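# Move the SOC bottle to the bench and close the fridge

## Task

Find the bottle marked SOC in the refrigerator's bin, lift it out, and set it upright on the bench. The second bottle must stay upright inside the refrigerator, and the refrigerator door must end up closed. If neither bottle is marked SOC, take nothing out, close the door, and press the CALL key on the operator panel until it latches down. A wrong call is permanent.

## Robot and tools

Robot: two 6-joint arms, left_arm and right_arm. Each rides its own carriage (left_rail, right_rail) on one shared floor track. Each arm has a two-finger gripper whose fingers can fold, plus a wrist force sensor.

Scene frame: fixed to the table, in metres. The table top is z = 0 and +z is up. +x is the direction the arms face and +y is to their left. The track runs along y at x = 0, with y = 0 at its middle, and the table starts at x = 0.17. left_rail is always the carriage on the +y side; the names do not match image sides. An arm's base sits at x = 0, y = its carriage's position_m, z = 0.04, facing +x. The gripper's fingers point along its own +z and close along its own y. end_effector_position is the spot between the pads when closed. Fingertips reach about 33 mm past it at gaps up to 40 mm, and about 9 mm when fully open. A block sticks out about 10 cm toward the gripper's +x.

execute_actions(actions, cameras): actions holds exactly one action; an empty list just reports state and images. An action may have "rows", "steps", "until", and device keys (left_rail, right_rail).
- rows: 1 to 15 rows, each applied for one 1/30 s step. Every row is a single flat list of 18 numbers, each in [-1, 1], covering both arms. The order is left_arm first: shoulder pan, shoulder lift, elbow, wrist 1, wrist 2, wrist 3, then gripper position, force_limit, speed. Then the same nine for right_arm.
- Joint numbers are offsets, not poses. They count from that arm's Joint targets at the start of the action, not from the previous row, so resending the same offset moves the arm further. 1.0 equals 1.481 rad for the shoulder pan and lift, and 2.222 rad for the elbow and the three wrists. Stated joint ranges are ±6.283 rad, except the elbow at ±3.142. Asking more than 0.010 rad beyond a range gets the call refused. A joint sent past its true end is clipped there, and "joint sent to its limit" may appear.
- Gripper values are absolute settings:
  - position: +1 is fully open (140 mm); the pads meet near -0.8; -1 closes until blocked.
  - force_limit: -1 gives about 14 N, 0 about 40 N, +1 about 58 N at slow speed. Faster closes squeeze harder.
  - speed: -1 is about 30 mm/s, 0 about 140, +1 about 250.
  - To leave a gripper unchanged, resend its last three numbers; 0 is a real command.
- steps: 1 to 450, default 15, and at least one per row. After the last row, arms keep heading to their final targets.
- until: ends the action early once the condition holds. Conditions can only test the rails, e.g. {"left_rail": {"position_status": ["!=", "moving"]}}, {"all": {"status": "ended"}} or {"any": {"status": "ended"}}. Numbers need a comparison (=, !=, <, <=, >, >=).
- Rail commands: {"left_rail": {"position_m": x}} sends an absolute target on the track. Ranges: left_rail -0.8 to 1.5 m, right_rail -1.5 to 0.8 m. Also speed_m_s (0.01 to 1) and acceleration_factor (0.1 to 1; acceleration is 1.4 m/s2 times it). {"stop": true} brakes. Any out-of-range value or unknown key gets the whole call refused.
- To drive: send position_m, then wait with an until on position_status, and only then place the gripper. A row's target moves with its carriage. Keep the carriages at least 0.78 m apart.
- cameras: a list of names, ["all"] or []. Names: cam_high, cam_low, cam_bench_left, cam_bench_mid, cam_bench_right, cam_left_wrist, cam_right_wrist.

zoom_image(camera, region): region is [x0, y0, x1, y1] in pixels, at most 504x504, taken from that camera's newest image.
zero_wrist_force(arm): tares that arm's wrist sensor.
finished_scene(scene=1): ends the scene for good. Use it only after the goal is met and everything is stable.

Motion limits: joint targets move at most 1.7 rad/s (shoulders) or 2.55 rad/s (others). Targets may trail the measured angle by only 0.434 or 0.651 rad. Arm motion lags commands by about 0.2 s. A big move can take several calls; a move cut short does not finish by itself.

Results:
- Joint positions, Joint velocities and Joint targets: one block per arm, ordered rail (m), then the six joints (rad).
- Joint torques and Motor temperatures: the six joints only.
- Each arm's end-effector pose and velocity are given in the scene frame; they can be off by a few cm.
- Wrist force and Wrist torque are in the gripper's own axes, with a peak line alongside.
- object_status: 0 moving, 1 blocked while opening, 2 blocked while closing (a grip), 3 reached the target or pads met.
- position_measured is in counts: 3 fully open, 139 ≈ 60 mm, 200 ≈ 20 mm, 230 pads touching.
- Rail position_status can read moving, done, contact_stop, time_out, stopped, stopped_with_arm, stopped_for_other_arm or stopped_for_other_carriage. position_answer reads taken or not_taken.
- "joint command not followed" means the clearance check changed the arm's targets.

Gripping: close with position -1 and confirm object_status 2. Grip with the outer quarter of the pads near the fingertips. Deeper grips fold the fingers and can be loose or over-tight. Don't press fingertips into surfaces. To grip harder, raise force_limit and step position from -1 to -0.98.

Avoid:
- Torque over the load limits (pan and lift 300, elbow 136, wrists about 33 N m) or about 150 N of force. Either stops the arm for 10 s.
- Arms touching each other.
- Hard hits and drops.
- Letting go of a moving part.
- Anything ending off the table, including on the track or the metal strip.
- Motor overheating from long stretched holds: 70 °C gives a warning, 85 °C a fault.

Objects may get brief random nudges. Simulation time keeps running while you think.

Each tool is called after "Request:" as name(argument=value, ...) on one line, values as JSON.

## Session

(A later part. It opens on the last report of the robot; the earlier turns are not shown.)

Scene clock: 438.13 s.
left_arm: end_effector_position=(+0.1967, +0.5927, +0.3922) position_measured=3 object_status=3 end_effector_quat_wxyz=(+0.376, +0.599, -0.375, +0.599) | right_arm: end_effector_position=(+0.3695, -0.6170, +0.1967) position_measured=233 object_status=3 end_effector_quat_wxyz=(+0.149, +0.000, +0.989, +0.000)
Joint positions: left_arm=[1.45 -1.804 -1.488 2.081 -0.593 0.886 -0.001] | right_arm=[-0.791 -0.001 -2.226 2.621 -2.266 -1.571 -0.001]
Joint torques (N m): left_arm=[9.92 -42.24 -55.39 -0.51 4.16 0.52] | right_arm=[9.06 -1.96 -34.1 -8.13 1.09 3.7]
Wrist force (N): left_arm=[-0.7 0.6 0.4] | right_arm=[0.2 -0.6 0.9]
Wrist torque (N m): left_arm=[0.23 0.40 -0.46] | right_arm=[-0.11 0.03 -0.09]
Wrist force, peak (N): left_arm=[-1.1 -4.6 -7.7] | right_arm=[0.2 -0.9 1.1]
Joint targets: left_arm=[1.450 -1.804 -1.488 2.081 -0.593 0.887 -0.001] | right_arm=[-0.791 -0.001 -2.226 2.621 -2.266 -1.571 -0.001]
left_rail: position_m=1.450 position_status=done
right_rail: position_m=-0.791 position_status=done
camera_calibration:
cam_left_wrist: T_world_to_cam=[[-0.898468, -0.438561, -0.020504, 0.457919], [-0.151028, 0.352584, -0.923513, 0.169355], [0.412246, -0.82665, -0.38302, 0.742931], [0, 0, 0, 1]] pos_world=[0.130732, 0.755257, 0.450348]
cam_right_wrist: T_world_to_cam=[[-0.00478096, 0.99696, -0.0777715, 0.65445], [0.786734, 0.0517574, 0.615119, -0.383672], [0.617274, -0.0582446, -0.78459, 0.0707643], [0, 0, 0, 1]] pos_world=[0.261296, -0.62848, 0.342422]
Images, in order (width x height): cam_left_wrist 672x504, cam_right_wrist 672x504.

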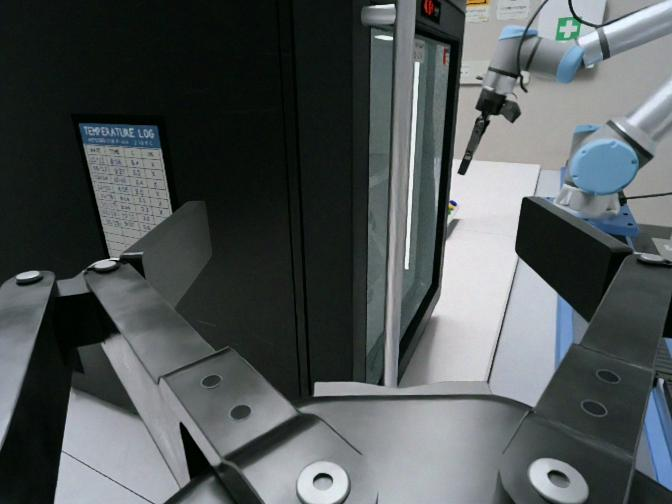

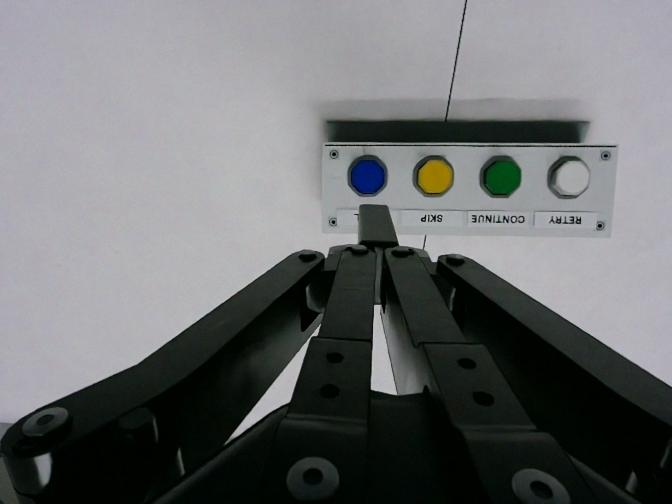

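Request:
zoom_image(camera="cam_left_wrist", region=[240, 0, 440, 200])

Request:
zoom_image(camera="cam_left_wrist", region=[250, 200, 450, 400])

Request:
zoom_image(camera="cam_right_wrist", region=[300, 120, 480, 270])

Scaled by 2.520 from the camera's 672x504 image, which has a finer 960x720 frame.

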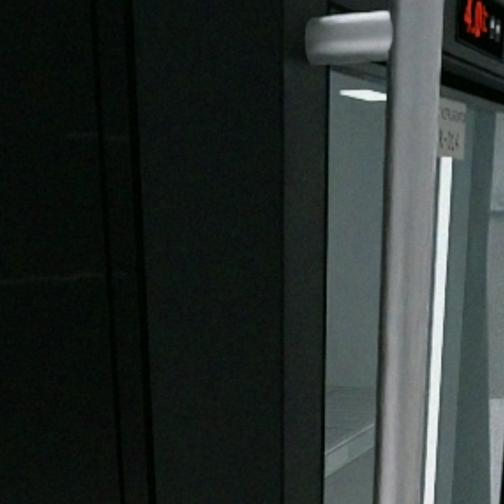

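Scaled by 2.520 from the camera's 672x504 image, which has a finer 960x720 frame.

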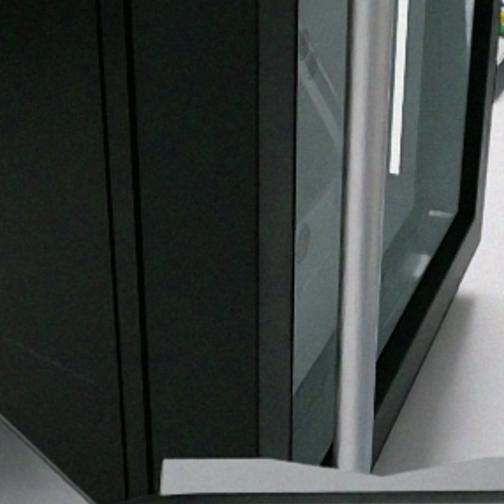

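Scaled by 2.800 from the camera's 672x504 image, which has a finer 960x720 frame.

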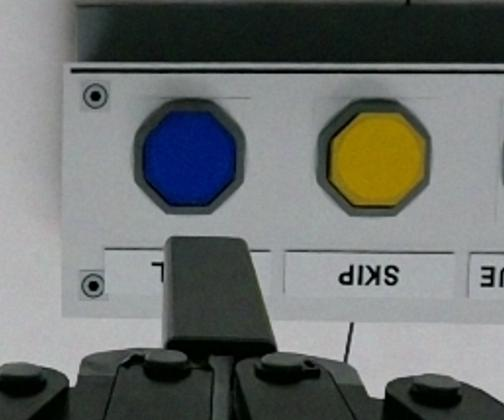

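Request:
zoom_image(camera="cam_right_wrist", region=[315, 135, 475, 245])

Request:
zoom_image(camera="cam_right_wrist", region=[475, 135, 635, 245])

Scaled by 3.150 from the camera's 672x504 image, which has a finer 960x720 frame.

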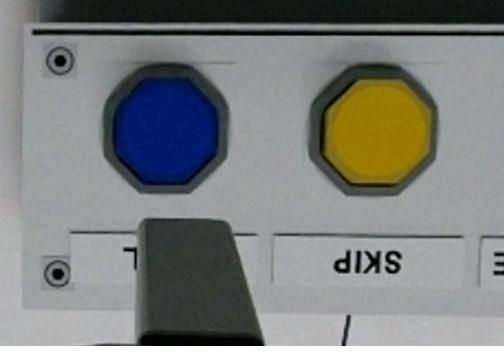

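Scaled by 3.150 from the camera's 672x504 image, which has a finer 960x720 frame.

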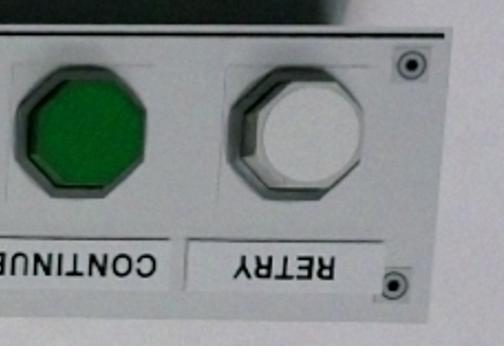

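Request:
execute_actions(actions=[{"rows": [[0, 0, 0, 0, 0, 0, 1, 1, 1, 0, 0.06995, 0.01944, -0.02097, 0, 0, -1, 0, 0]], "steps": 15}], cameras=["cam_right_wrist", "cam_high", "cam_bench_mid", "cam_bench_right"])

Request:
zoom_image(camera="cam_right_wrist", region=[300, 130, 480, 270])

Request:
zoom_image(camera="cam_high", region=[90, 170, 230, 280])

Request:
zoom_image(camera="cam_bench_mid", region=[170, 230, 310, 350])

Request:
zoom_image(camera="cam_bench_right", region=[440, 220, 580, 330])

Scene clock: 526.83 s.
left_arm: end_effector_position=(+0.1966, +0.5927, +0.3922) position_measured=3 object_status=3 end_effector_quat_wxyz=(+0.376, +0.599, -0.375, +0.599) | right_arm: end_effector_position=(+0.3538, -0.6170, +0.1379) position_measured=233 object_status=3 end_effector_quat_wxyz=(+0.100, +0.000, +0.995, +0.000)
Joint positions: left_arm=[1.45 -1.804 -1.488 2.081 -0.593 0.887 -0.001] | right_arm=[-0.791 0 -2.122 2.664 -2.312 -1.571 -0.001]
Joint torques (N m): left_arm=[-0.15 -39.28 -57.99 -0.72 4.06 0.84] | right_arm=[-10.06 12.05 -31.34 -7.93 1.44 3.45]
Wrist force (N): left_arm=[-0.6 0.9 0.7] | right_arm=[0.2 -0.5 0.5]
Wrist torque (N m): left_arm=[0.29 0.39 -0.46] | right_arm=[-0.08 -0.01 -0.12]
Wrist force, peak (N): left_arm=[-1.0 1.3 0.9] | right_arm=[-4.2 -0.4 -10.9]
Joint targets: left_arm=[1.450 -1.804 -1.488 2.081 -0.593 0.887 -0.001] | right_arm=[-0.791 -0.001 -2.122 2.664 -2.312 -1.571 -0.001]
left_rail: position_m=1.450 position_status=done
right_rail: position_m=-0.791 position_status=done
camera_calibration:
cam_right_wrist: T_world_to_cam=[[-0.0125141, 0.99696, -0.0769048, 0.652428], [0.844144, 0.0517585, 0.533613, -0.344374], [0.535971, -0.058241, -0.842225, 0.0710752], [0, 0, 0, 1]] pos_world=[0.260772, -0.62848, 0.293799]
Images, in order (width x height): cam_high 672x504, cam_bench_mid 672x504, cam_bench_right 672x504, cam_right_wrist 672x504.

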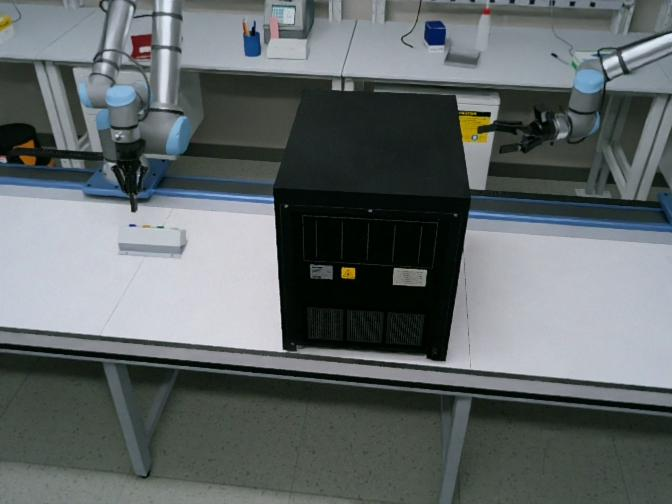

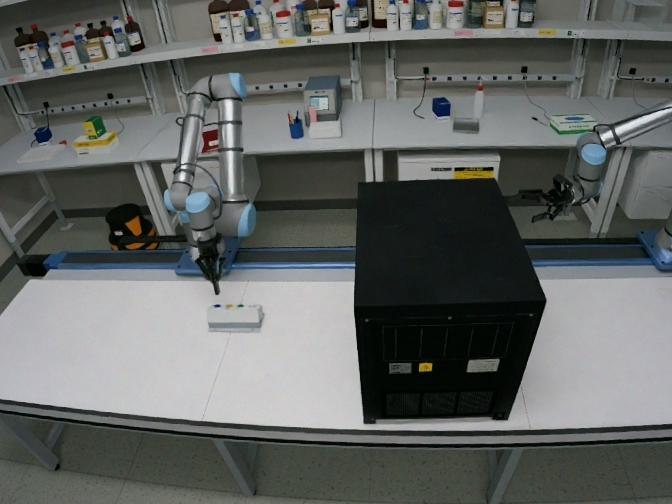

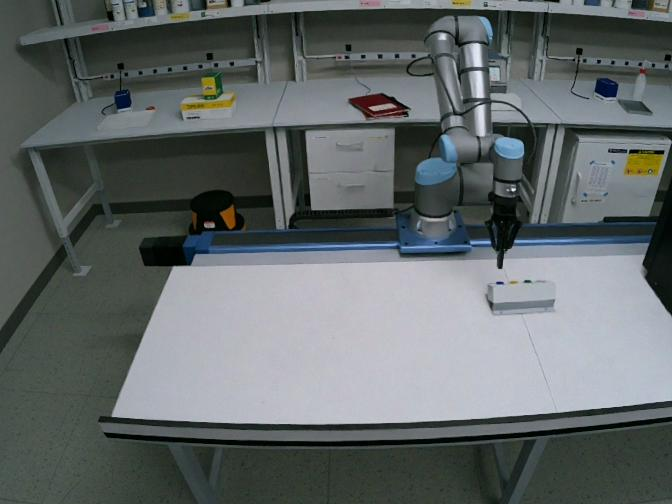

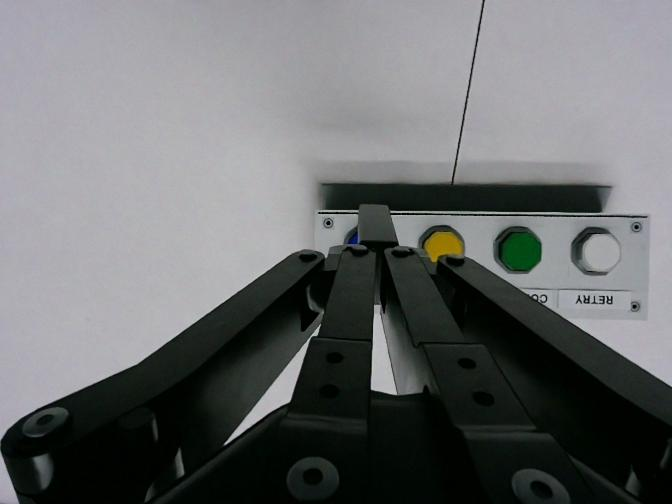

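Scaled by 2.800 from the camera's 672x504 image, which has a finer 960x720 frame.

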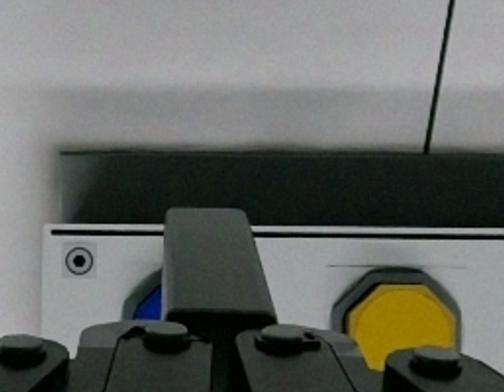

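Scaled by 3.600 from the camera's 672x504 image, which has a finer 960x720 frame.

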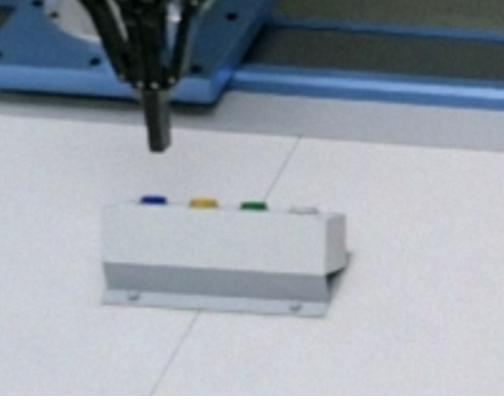

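Scaled by 3.600 from the camera's 672x504 image, which has a finer 960x720 frame.

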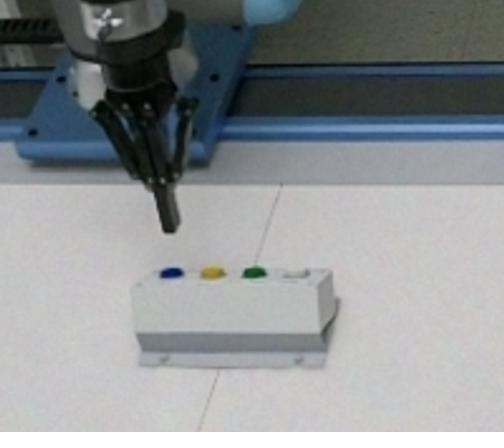

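Scaled by 3.600 from the camera's 672x504 image, which has a finer 960x720 frame.

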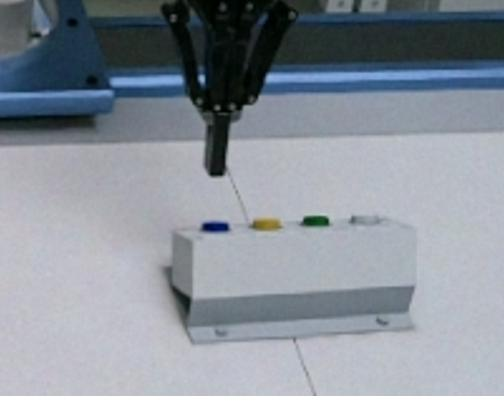

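Request:
execute_actions(actions=[{"rows": [[0,0,0,0,0,0,1,1,1, 0,0.0080,0.0011,-0.0064,0,0,-1,0,0],[0,0,0,0,0,0,1,1,1, 0,0.0180,0.0025,-0.0145,0,0,-1,0,0],[0,0,0,0,0,0,1,1,1, 0,0.0300,0.0041,-0.0241,0,0,-1,0,0],[0,0,0,0,0,0,1,1,1, 0,0.0430,0.0059,-0.0346,0,0,-1,0,0],[0,0,0,0,0,0,1,1,1, 0,0.0560,0.0077,-0.0450,0,0,-1,0,0],[0,0,0,0,0,0,1,1,1, 0,0.0680,0.0094,-0.0547,0,0,-1,0,0],[0,0,0,0,0,0,1,1,1, 0,0.0780,0.0108,-0.0627,0,0,-1,0,0],[0,0,0,0,0,0,1,1,1, 0,0.0860,0.0119,-0.0692,0,0,-1,0,0],[0,0,0,0,0,0,1,1,1, 0,0.0920,0.0127,-0.0740,0,0,-1,0,0],[0,0,0,0,0,0,1,1,1, 0,0.0956,0.01319,-0.0769,0,0,-1,0,0]], "steps": 18}], cameras=["cam_right_wrist", "cam_high", "cam_bench_right", "cam_bench_mid"])

Request:
zoom_image(camera="cam_right_wrist", region=[300, 130, 480, 270])

Request:
zoom_image(camera="cam_bench_right", region=[470, 240, 570, 320])

Request:
zoom_image(camera="cam_bench_mid", region=[190, 260, 290, 340])

Request:
zoom_image(camera="cam_high", region=[100, 190, 200, 270])

Scene clock: 566.43 s.
left_arm: end_effector_position=(+0.1966, +0.5927, +0.3922) position_measured=3 object_status=3 end_effector_quat_wxyz=(+0.376, +0.599, -0.375, +0.599) | right_arm: end_effector_position=(+0.3734, -0.6171, +0.0989) position_measured=233 object_status=3 end_effector_quat_wxyz=(+0.100, +0.000, +0.995, +0.000)
Joint positions: left_arm=[1.45 -1.804 -1.488 2.081 -0.593 0.887 -0.001] | right_arm=[-0.791 -0.001 -1.981 2.693 -2.483 -1.571 -0.001]
Joint torques (N m): left_arm=[-5.44 -37.28 -56.56 -0.63 4.18 1.49] | right_arm=[-14.41 9.5 -26.77 -7.82 1.08 3.87]
Wrist force (N): left_arm=[-0.9 0.9 0.4] | right_arm=[1.1 0.2 -4.3]
Wrist torque (N m): left_arm=[0.29 0.46 -0.46] | right_arm=[-0.08 -0.06 -0.14]
Wrist force, peak (N): left_arm=[-1.3 0.9 0.9] | right_arm=[1.8 0.2 -4.2]
Joint targets: left_arm=[1.450 -1.804 -1.488 2.081 -0.593 0.887 -0.001] | right_arm=[-0.791 -0.001 -1.981 2.693 -2.483 -1.571 -0.001]
left_rail: position_m=1.450 position_status=done
right_rail: position_m=-0.791 position_status=done
camera_calibration:
cam_right_wrist: T_world_to_cam=[[-0.0124524, 0.996965, -0.0768534, 0.649646], [0.84431, 0.051661, 0.533359, -0.340151], [0.53571, -0.0582465, -0.842391, 0.0278357], [0, 0, 0, 1]] pos_world=[0.280371, -0.62848, 0.254799]
Images, in order (width x height): cam_high 672x504, cam_bench_mid 672x504, cam_bench_right 672x504, cam_right_wrist 672x504.

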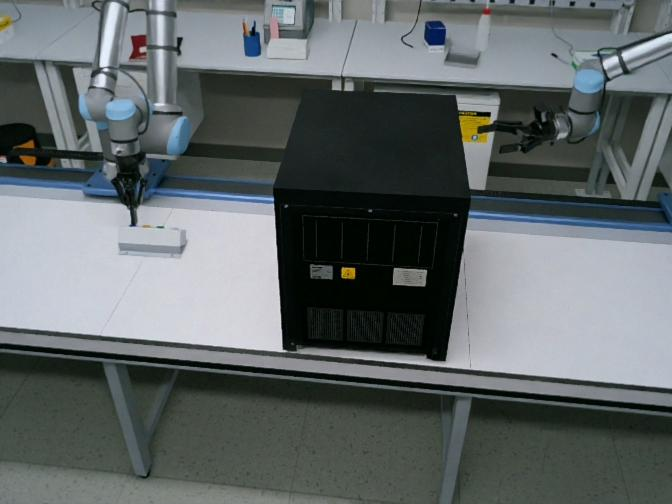

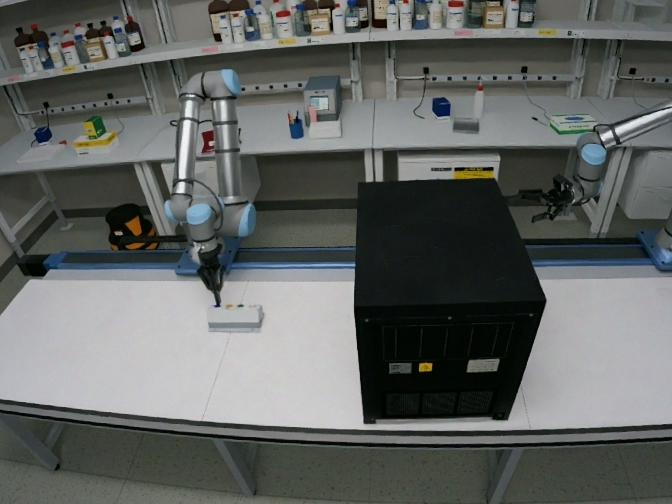

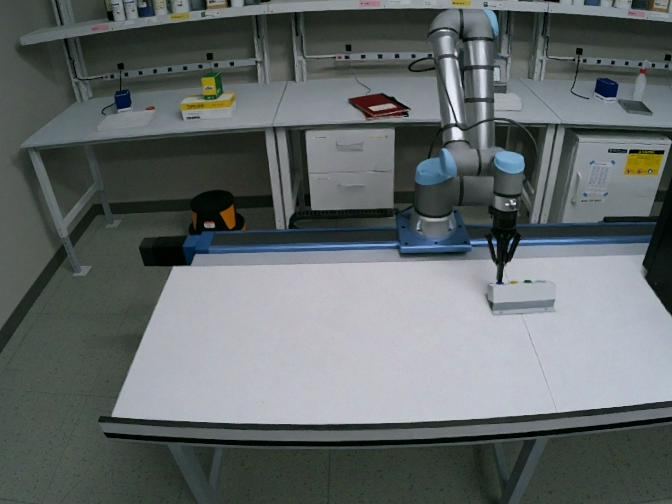

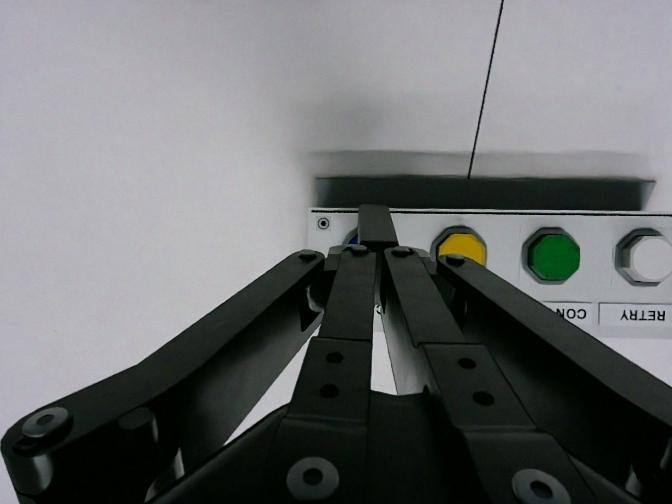

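Scaled by 2.800 from the camera's 672x504 image, which has a finer 960x720 frame.

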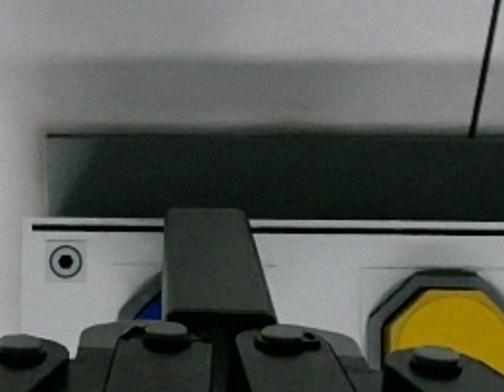

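Scaled by 5.040 from the camera's 672x504 image, which has a finer 960x720 frame.

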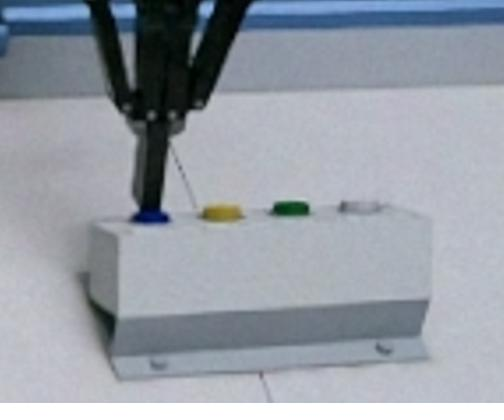

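Scaled by 5.040 from the camera's 672x504 image, which has a finer 960x720 frame.

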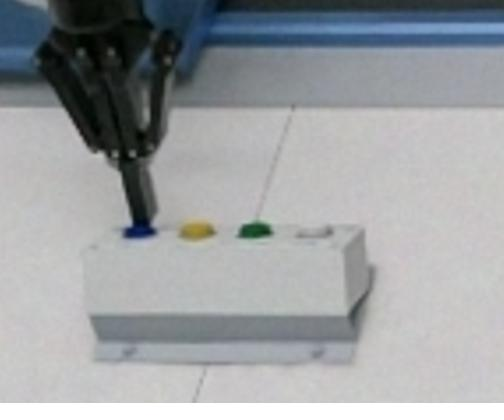

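Scaled by 5.040 from the camera's 672x504 image, which has a finer 960x720 frame.

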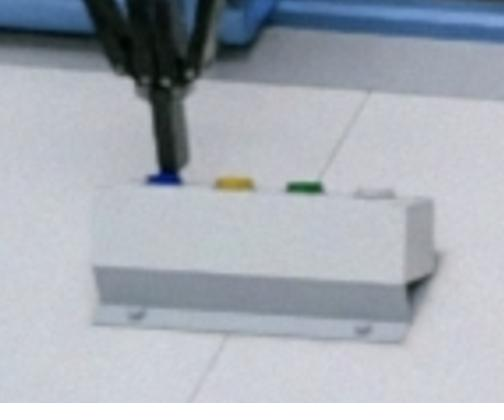

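Request:
execute_actions(actions=[{"rows": [[0,0,0,0,0,0,1,1,1, 0,0.00123,0.00008,-0.0009,0,0,-1,0,0],[0,0,0,0,0,0,1,1,1, 0,0.00247,0.00016,-0.0018,0,0,-1,0,0],[0,0,0,0,0,0,1,1,1, 0,0.0037,0.00024,-0.0027,0,0,-1,0,0],[0,0,0,0,0,0,1,1,1, 0,0.00493,0.00032,-0.0036,0,0,-1,0,0],[0,0,0,0,0,0,1,1,1, 0,0.00616,0.0004,-0.0045,0,0,-1,0,0],[0,0,0,0,0,0,1,1,1, 0,0.0074,0.00048,-0.0054,0,0,-1,0,0]], "steps": 14}], cameras=[])

Scene clock: 596.30 s.
left_arm: end_effector_position=(+0.1966, +0.5927, +0.3922) position_measured=3 object_status=3 end_effector_quat_wxyz=(+0.376, +0.599, -0.375, +0.599) | right_arm: end_effector_position=(+0.3750, -0.6171, +0.0963) position_measured=233 object_status=3 end_effector_quat_wxyz=(+0.100, +0.000, +0.995, +0.000)
Joint positions: left_arm=[1.45 -1.804 -1.488 2.081 -0.593 0.887 -0.001] | right_arm=[-0.791 -0.001 -1.97 2.694 -2.495 -1.571 -0.001]
Joint torques (N m): left_arm=[-5.63 -40.15 -55.53 -1.05 4.04 1.06] | right_arm=[-12.74 10.68 -27.19 -8.94 1.09 4.12]
Wrist force (N): left_arm=[-1.1 0.5 1.0] | right_arm=[3.2 1.4 -6.0]
Wrist torque (N m): left_arm=[0.21 0.51 -0.45] | right_arm=[-0.21 0.03 -0.15]
Wrist force, peak (N): left_arm=[-1.2 0.8 1.0] | right_arm=[3.4 1.8 -6.0]
Joint targets: left_arm=[1.450 -1.804 -1.488 2.081 -0.593 0.887 -0.001] | right_arm=[-0.791 -0.001 -1.970 2.694 -2.495 -1.571 -0.001]
left_rail: position_m=1.450 position_status=done
right_rail: position_m=-0.791 position_status=done
No camera images: "cameras" was empty.

Request:
execute_actions(actions=[{"rows": [[0,0,0,0,0,0,1,1,1, 0,0.00123,0.00008,-0.0009,0,0,-1,0,0],[0,0,0,0,0,0,1,1,1, 0,0.00247,0.00016,-0.0018,0,0,-1,0,0],[0,0,0,0,0,0,1,1,1, 0,0.0037,0.00024,-0.0027,0,0,-1,0,0],[0,0,0,0,0,0,1,1,1, 0,0.00493,0.00032,-0.0036,0,0,-1,0,0],[0,0,0,0,0,0,1,1,1, 0,0.00616,0.0004,-0.0045,0,0,-1,0,0],[0,0,0,0,0,0,1,1,1, 0,0.0074,0.00048,-0.0054,0,0,-1,0,0]], "steps": 14}], cameras=["cam_bench_right"])

Request:
zoom_image(camera="cam_bench_right", region=[470, 240, 570, 320])

Scene clock: 613.60 s.
left_arm: end_effector_position=(+0.1966, +0.5927, +0.3922) position_measured=3 object_status=3 end_effector_quat_wxyz=(+0.376, +0.599, -0.375, +0.599) | right_arm: end_effector_position=(+0.3762, -0.6170, +0.0950) position_measured=233 object_status=3 end_effector_quat_wxyz=(+0.100, +0.000, +0.995, +0.000)
Joint positions: left_arm=[1.45 -1.804 -1.488 2.081 -0.593 0.887 -0.001] | right_arm=[-0.791 0 -1.963 2.695 -2.503 -1.571 -0.001]
Joint torques (N m): left_arm=[-6.03 -37.81 -55.99 -1.16 3.91 1.79] | right_arm=[-3.81 2.42 -41.22 -5.34 0.19 -0.03]
Wrist force (N): left_arm=[-0.8 0.5 0.3] | right_arm=[40.8 0.7 -74.0]
Wrist torque (N m): left_arm=[0.21 0.46 -0.47] | right_arm=[-0.13 0.57 -0.12]
Wrist force, peak (N): left_arm=[-1.0 1.3 0.7] | right_arm=[69.4 -1.2 -151.5]
Joint targets: left_arm=[1.450 -1.804 -1.488 2.081 -0.593 0.887 -0.001] | right_arm=[-0.791 0.000 -1.963 2.695 -2.503 -1.571 -0.001]
Tool commands: left_gripper/position=+1.0 left_gripper/force_limit=+1.0 left_gripper/speed=+1.0 right_gripper/position=-1.0 right_gripper/force_limit=+0.003922 right_gripper/speed=+0.003922
FORCE FAULT: contact force on the right arm reached its limit, and that arm stopped for 10 seconds. The contact can be on any part of that arm, not only on its tool. That arm's remaining commands of this call were not run. That arm's target is now where it stood when the stop ended, not its last command. That arm accepts commands again.
left_rail: position_m=1.450 position_status=done
right_rail: position_m=-0.791 position_status=done
Images, in order (width x height): cam_bench_right 672x504.

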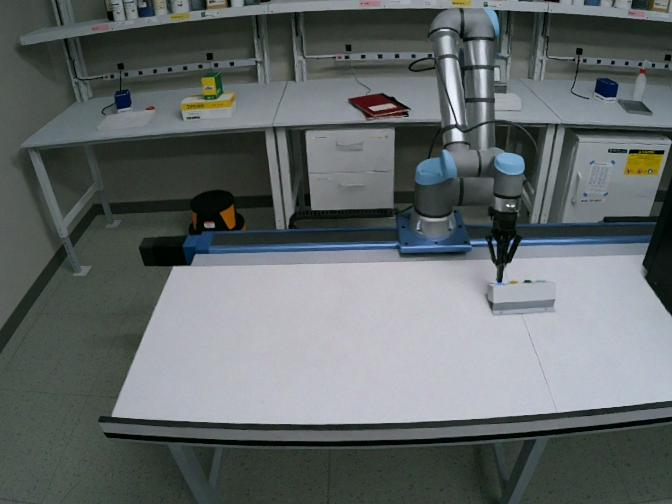

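Scaled by 5.040 from the camera's 672x504 image, which has a finer 960x720 frame.

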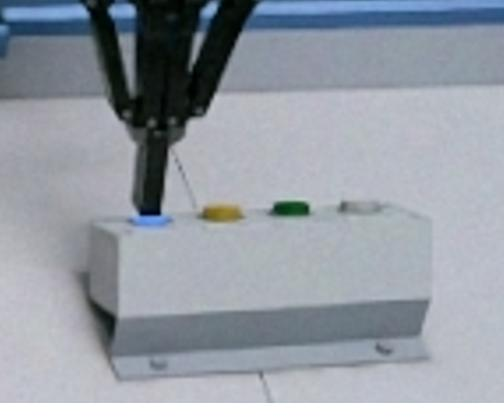

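Request:
execute_actions(actions=[{"rows": [[0,0,0,0,0,0,1,1,1, 0,-0.0025,-0.00016,0.0018,0,0,-1,0,0],[0,0,0,0,0,0,1,1,1, 0,-0.0060,-0.0004,0.0044,0,0,-1,0,0],[0,0,0,0,0,0,1,1,1, 0,-0.0110,-0.0008,0.0081,0,0,-1,0,0],[0,0,0,0,0,0,1,1,1, 0,-0.0180,-0.0014,0.0133,0,0,-1,0,0],[0,0,0,0,0,0,1,1,1, 0,-0.0270,-0.0023,0.0201,0,0,-1,0,0],[0,0,0,0,0,0,1,1,1, 0,-0.0370,-0.0034,0.0278,0,0,-1,0,0],[0,0,0,0,0,0,1,1,1, 0,-0.0480,-0.0047,0.0363,0,0,-1,0,0],[0,0,0,0,0,0,1,1,1, 0,-0.0590,-0.0060,0.0450,0,0,-1,0,0],[0,0,0,0,0,0,1,1,1, 0,-0.0690,-0.0073,0.0532,0,0,-1,0,0],[0,0,0,0,0,0,1,1,1, 0,-0.0780,-0.0086,0.0607,0,0,-1,0,0],[0,0,0,0,0,0,1,1,1, 0,-0.0860,-0.0099,0.0677,0,0,-1,0,0],[0,0,0,0,0,0,1,1,1, 0,-0.0920,-0.0110,0.0730,0,0,-1,0,0],[0,0,0,0,0,0,1,1,1, 0,-0.0960,-0.0118,0.0768,0,0,-1,0,0]], "steps": 24}], cameras=["cam_right_wrist", "cam_bench_right", "cam_bench_mid", "cam_left_wrist"])

Request:
zoom_image(camera="cam_bench_right", region=[470, 240, 570, 320])

Request:
zoom_image(camera="cam_right_wrist", region=[300, 130, 480, 270])

Scene clock: 622.20 s.
left_arm: end_effector_position=(+0.1966, +0.5927, +0.3922) position_measured=3 object_status=3 end_effector_quat_wxyz=(+0.376, +0.599, -0.375, +0.599) | right_arm: end_effector_position=(+0.3557, -0.6170, +0.1323) position_measured=233 object_status=3 end_effector_quat_wxyz=(+0.099, +0.000, +0.995, +0.000)
Joint positions: left_arm=[1.45 -1.804 -1.488 2.081 -0.593 0.887 -0.001] | right_arm=[-0.791 0 -2.105 2.669 -2.332 -1.571 -0.001]
Joint torques (N m): left_arm=[-7.6 -39.2 -54.59 -1.36 3.49 1.73] | right_arm=[-3.04 -6.11 -60.67 -1.22 0.68 0.09]
Wrist force (N): left_arm=[-0.5 0.4 0.3] | right_arm=[-0.8 -4.2 0.0]
Wrist torque (N m): left_arm=[0.19 0.38 -0.46] | right_arm=[-0.91 0.21 -0.12]
Wrist force, peak (N): left_arm=[-1.0 1.0 1.0] | right_arm=[40.1 0.8 -73.7]
Joint targets: left_arm=[1.450 -1.804 -1.488 2.081 -0.593 0.887 -0.001] | right_arm=[-0.791 0.000 -2.106 2.669 -2.332 -1.571 -0.001]
left_rail: position_m=1.450 position_status=done
right_rail: position_m=-0.791 position_status=done
camera_calibration:
cam_left_wrist: T_world_to_cam=[[-0.898573, -0.438346, -0.0205049, 0.457681], [-0.150904, 0.352543, -0.923548, 0.16937], [0.412062, -0.826781, -0.382934, 0.743056], [0, 0, 0, 1]] pos_world=[0.130633, 0.755257, 0.450348]
cam_right_wrist: T_world_to_cam=[[-0.0126379, 0.99696, -0.0768867, 0.652058], [0.845004, 0.0517594, 0.53225, -0.343044], [0.534611, -0.058243, -0.843089, 0.0659248], [0, 0, 0, 1]] pos_world=[0.26287, -0.62848, 0.2883]
Images, in order (width x height): cam_bench_mid 672x504, cam_bench_right 672x504, cam_left_wrist 672x504, cam_right_wrist 672x504.

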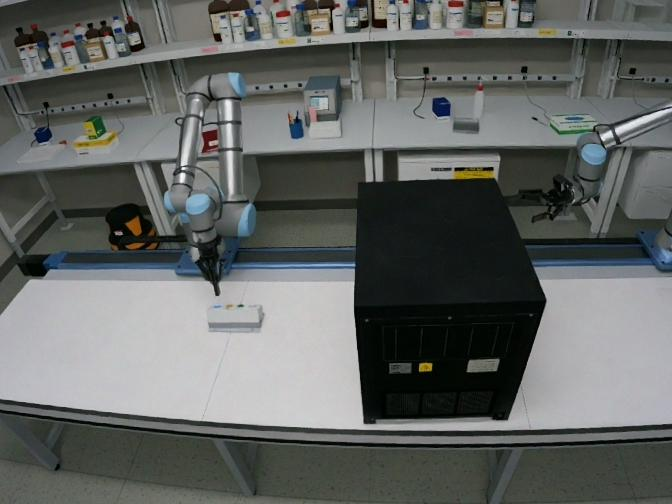

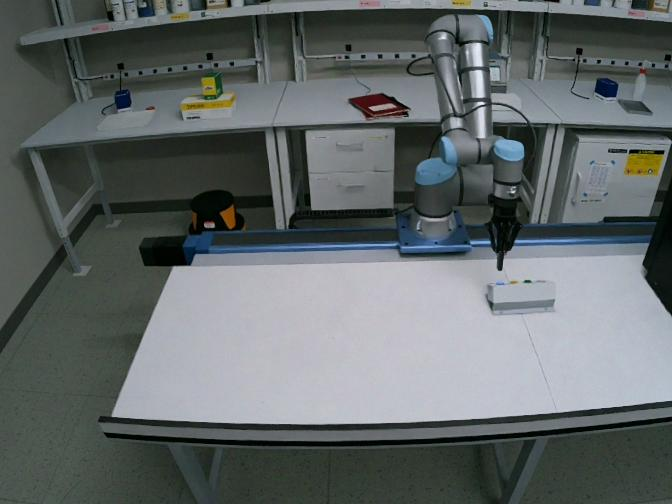

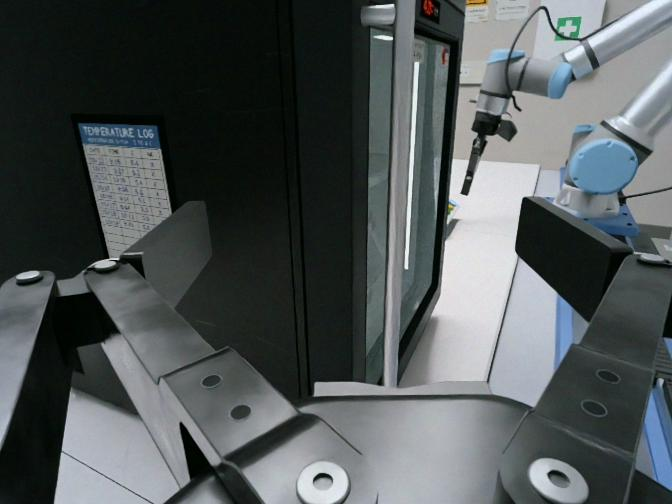

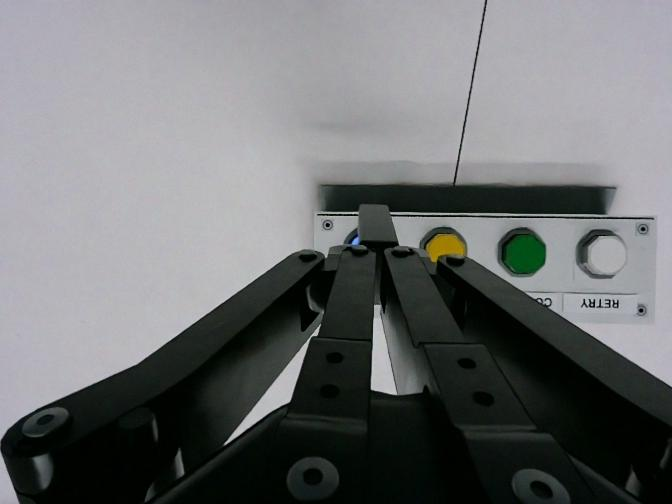

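Scaled by 5.040 from the camera's 672x504 image, which has a finer 960x720 frame.

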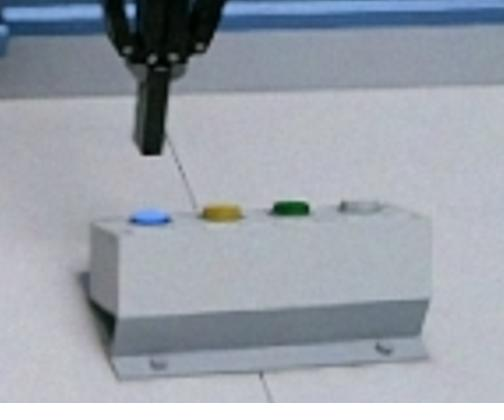

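Scaled by 2.800 from the camera's 672x504 image, which has a finer 960x720 frame.

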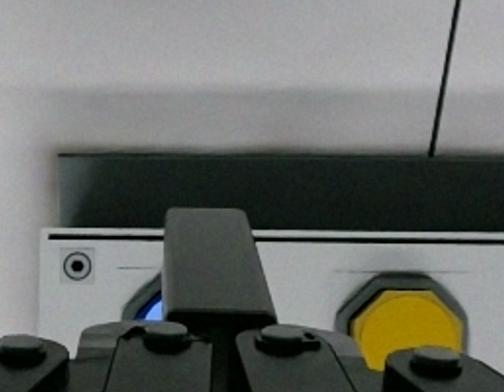

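Request:
zoom_image(camera="cam_bench_right", region=[485, 270, 555, 300])

Request:
zoom_image(camera="cam_bench_mid", region=[200, 290, 270, 330])

Scaled by 7.200 from the camera's 672x504 image, which has a finer 960x720 frame.

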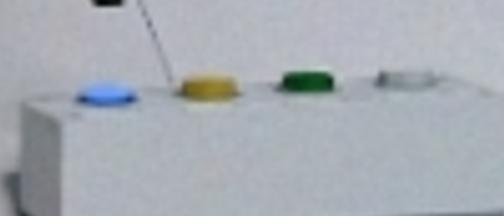

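Scaled by 7.200 from the camera's 672x504 image, which has a finer 960x720 frame.

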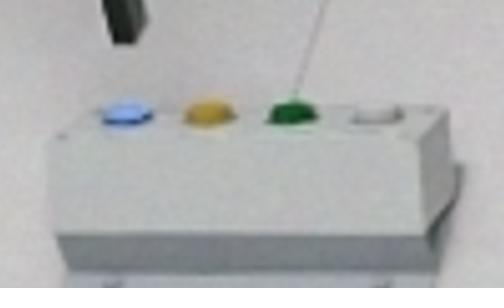

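Request:
execute_actions(actions=[{"rows": [[0,0,0,0,0,0,1,1,1, 0,-0.015,-0.004,0.0055,0,0,-1,0,0],[0,0,0,0,0,0,1,1,1, 0,-0.035,-0.0093,0.0128,0,0,-1,0,0],[0,0,0,0,0,0,1,1,1, 0,-0.060,-0.016,0.022,0,0,-1,0,0],[0,0,0,0,0,0,1,1,1, 0,-0.085,-0.0227,0.0312,0,0,-1,0,0],[0,0,0,0,0,0,1,1,1, 0,-0.105,-0.028,0.0385,0,0,-1,0,0],[0,0,0,0,0,0,1,1,1, 0,-0.115,-0.0306,0.0421,0,0,-1,0,0]], "steps": 16}], cameras=["cam_right_wrist"])

Request:
zoom_image(camera="cam_right_wrist", region=[300, 100, 640, 280])

Request:
zoom_image(camera="cam_right_wrist", region=[310, 130, 470, 230])

Scene clock: 637.40 s.
left_arm: end_effector_position=(+0.1966, +0.5927, +0.3922) position_measured=3 object_status=3 end_effector_quat_wxyz=(+0.376, +0.599, -0.375, +0.599) | right_arm: end_effector_position=(+0.3720, -0.6170, +0.2243) position_measured=233 object_status=3 end_effector_quat_wxyz=(+0.171, +0.000, +0.985, +0.000)
Joint positions: left_arm=[1.45 -1.804 -1.488 2.081 -0.593 0.887 -0.001] | right_arm=[-0.791 0 -2.276 2.601 -2.239 -1.571 -0.001]
Joint torques (N m): left_arm=[-8.27 -38.92 -54.03 -1.19 3.57 1.21] | right_arm=[-6.84 6.09 -65.3 -1.89 0.14 0.32]
Wrist force (N): left_arm=[-1.0 0.8 0.6] | right_arm=[-0.8 -3.9 0.1]
Wrist torque (N m): left_arm=[0.28 0.50 -0.47] | right_arm=[-0.82 0.25 -0.10]
Wrist force, peak (N): left_arm=[-1.0 0.9 1.1] | right_arm=[-2.1 -4.3 -4.6]
Joint targets: left_arm=[1.450 -1.804 -1.488 2.081 -0.593 0.887 -0.001] | right_arm=[-0.791 0.000 -2.276 2.601 -2.239 -1.571 -0.001]
left_rail: position_m=1.450 position_status=done
right_rail: position_m=-0.791 position_status=done
camera_calibration:
cam_right_wrist: T_world_to_cam=[[-0.00143144, 0.99696, -0.077907, 0.655397], [0.759521, 0.051761, 0.64842, -0.4001], [0.650481, -0.0582439, -0.757286, 0.0723638], [0, 0, 0, 1]] pos_world=[0.257751, -0.62848, 0.365293]
Images, in order (width x height): cam_right_wrist 672x504.

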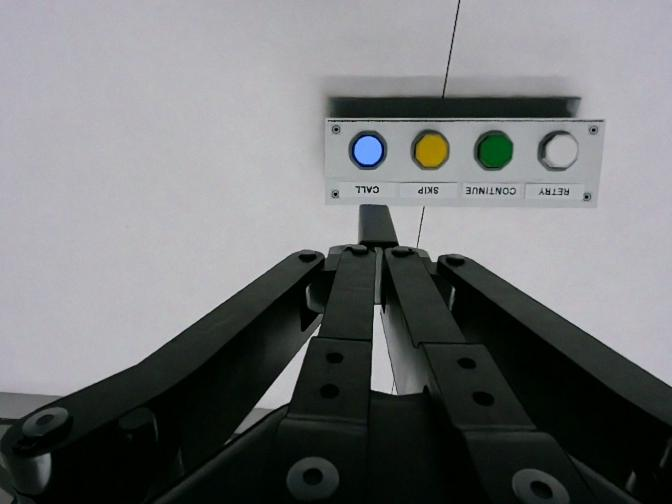

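Scaled by 1.482 from the camera's 672x504 image, which has a finer 960x720 frame.

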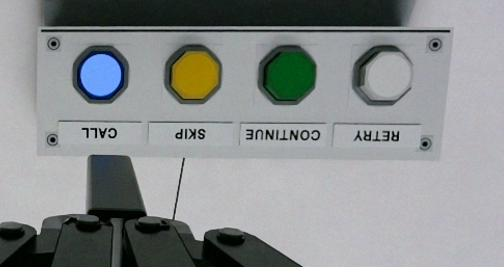

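Scaled by 3.150 from the camera's 672x504 image, which has a finer 960x720 frame.

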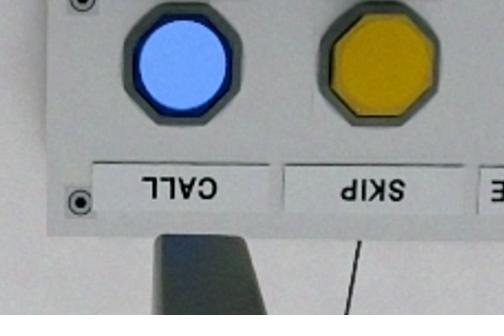

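Request:
finished_scene(scene=1)

The scene is finished: the task was done.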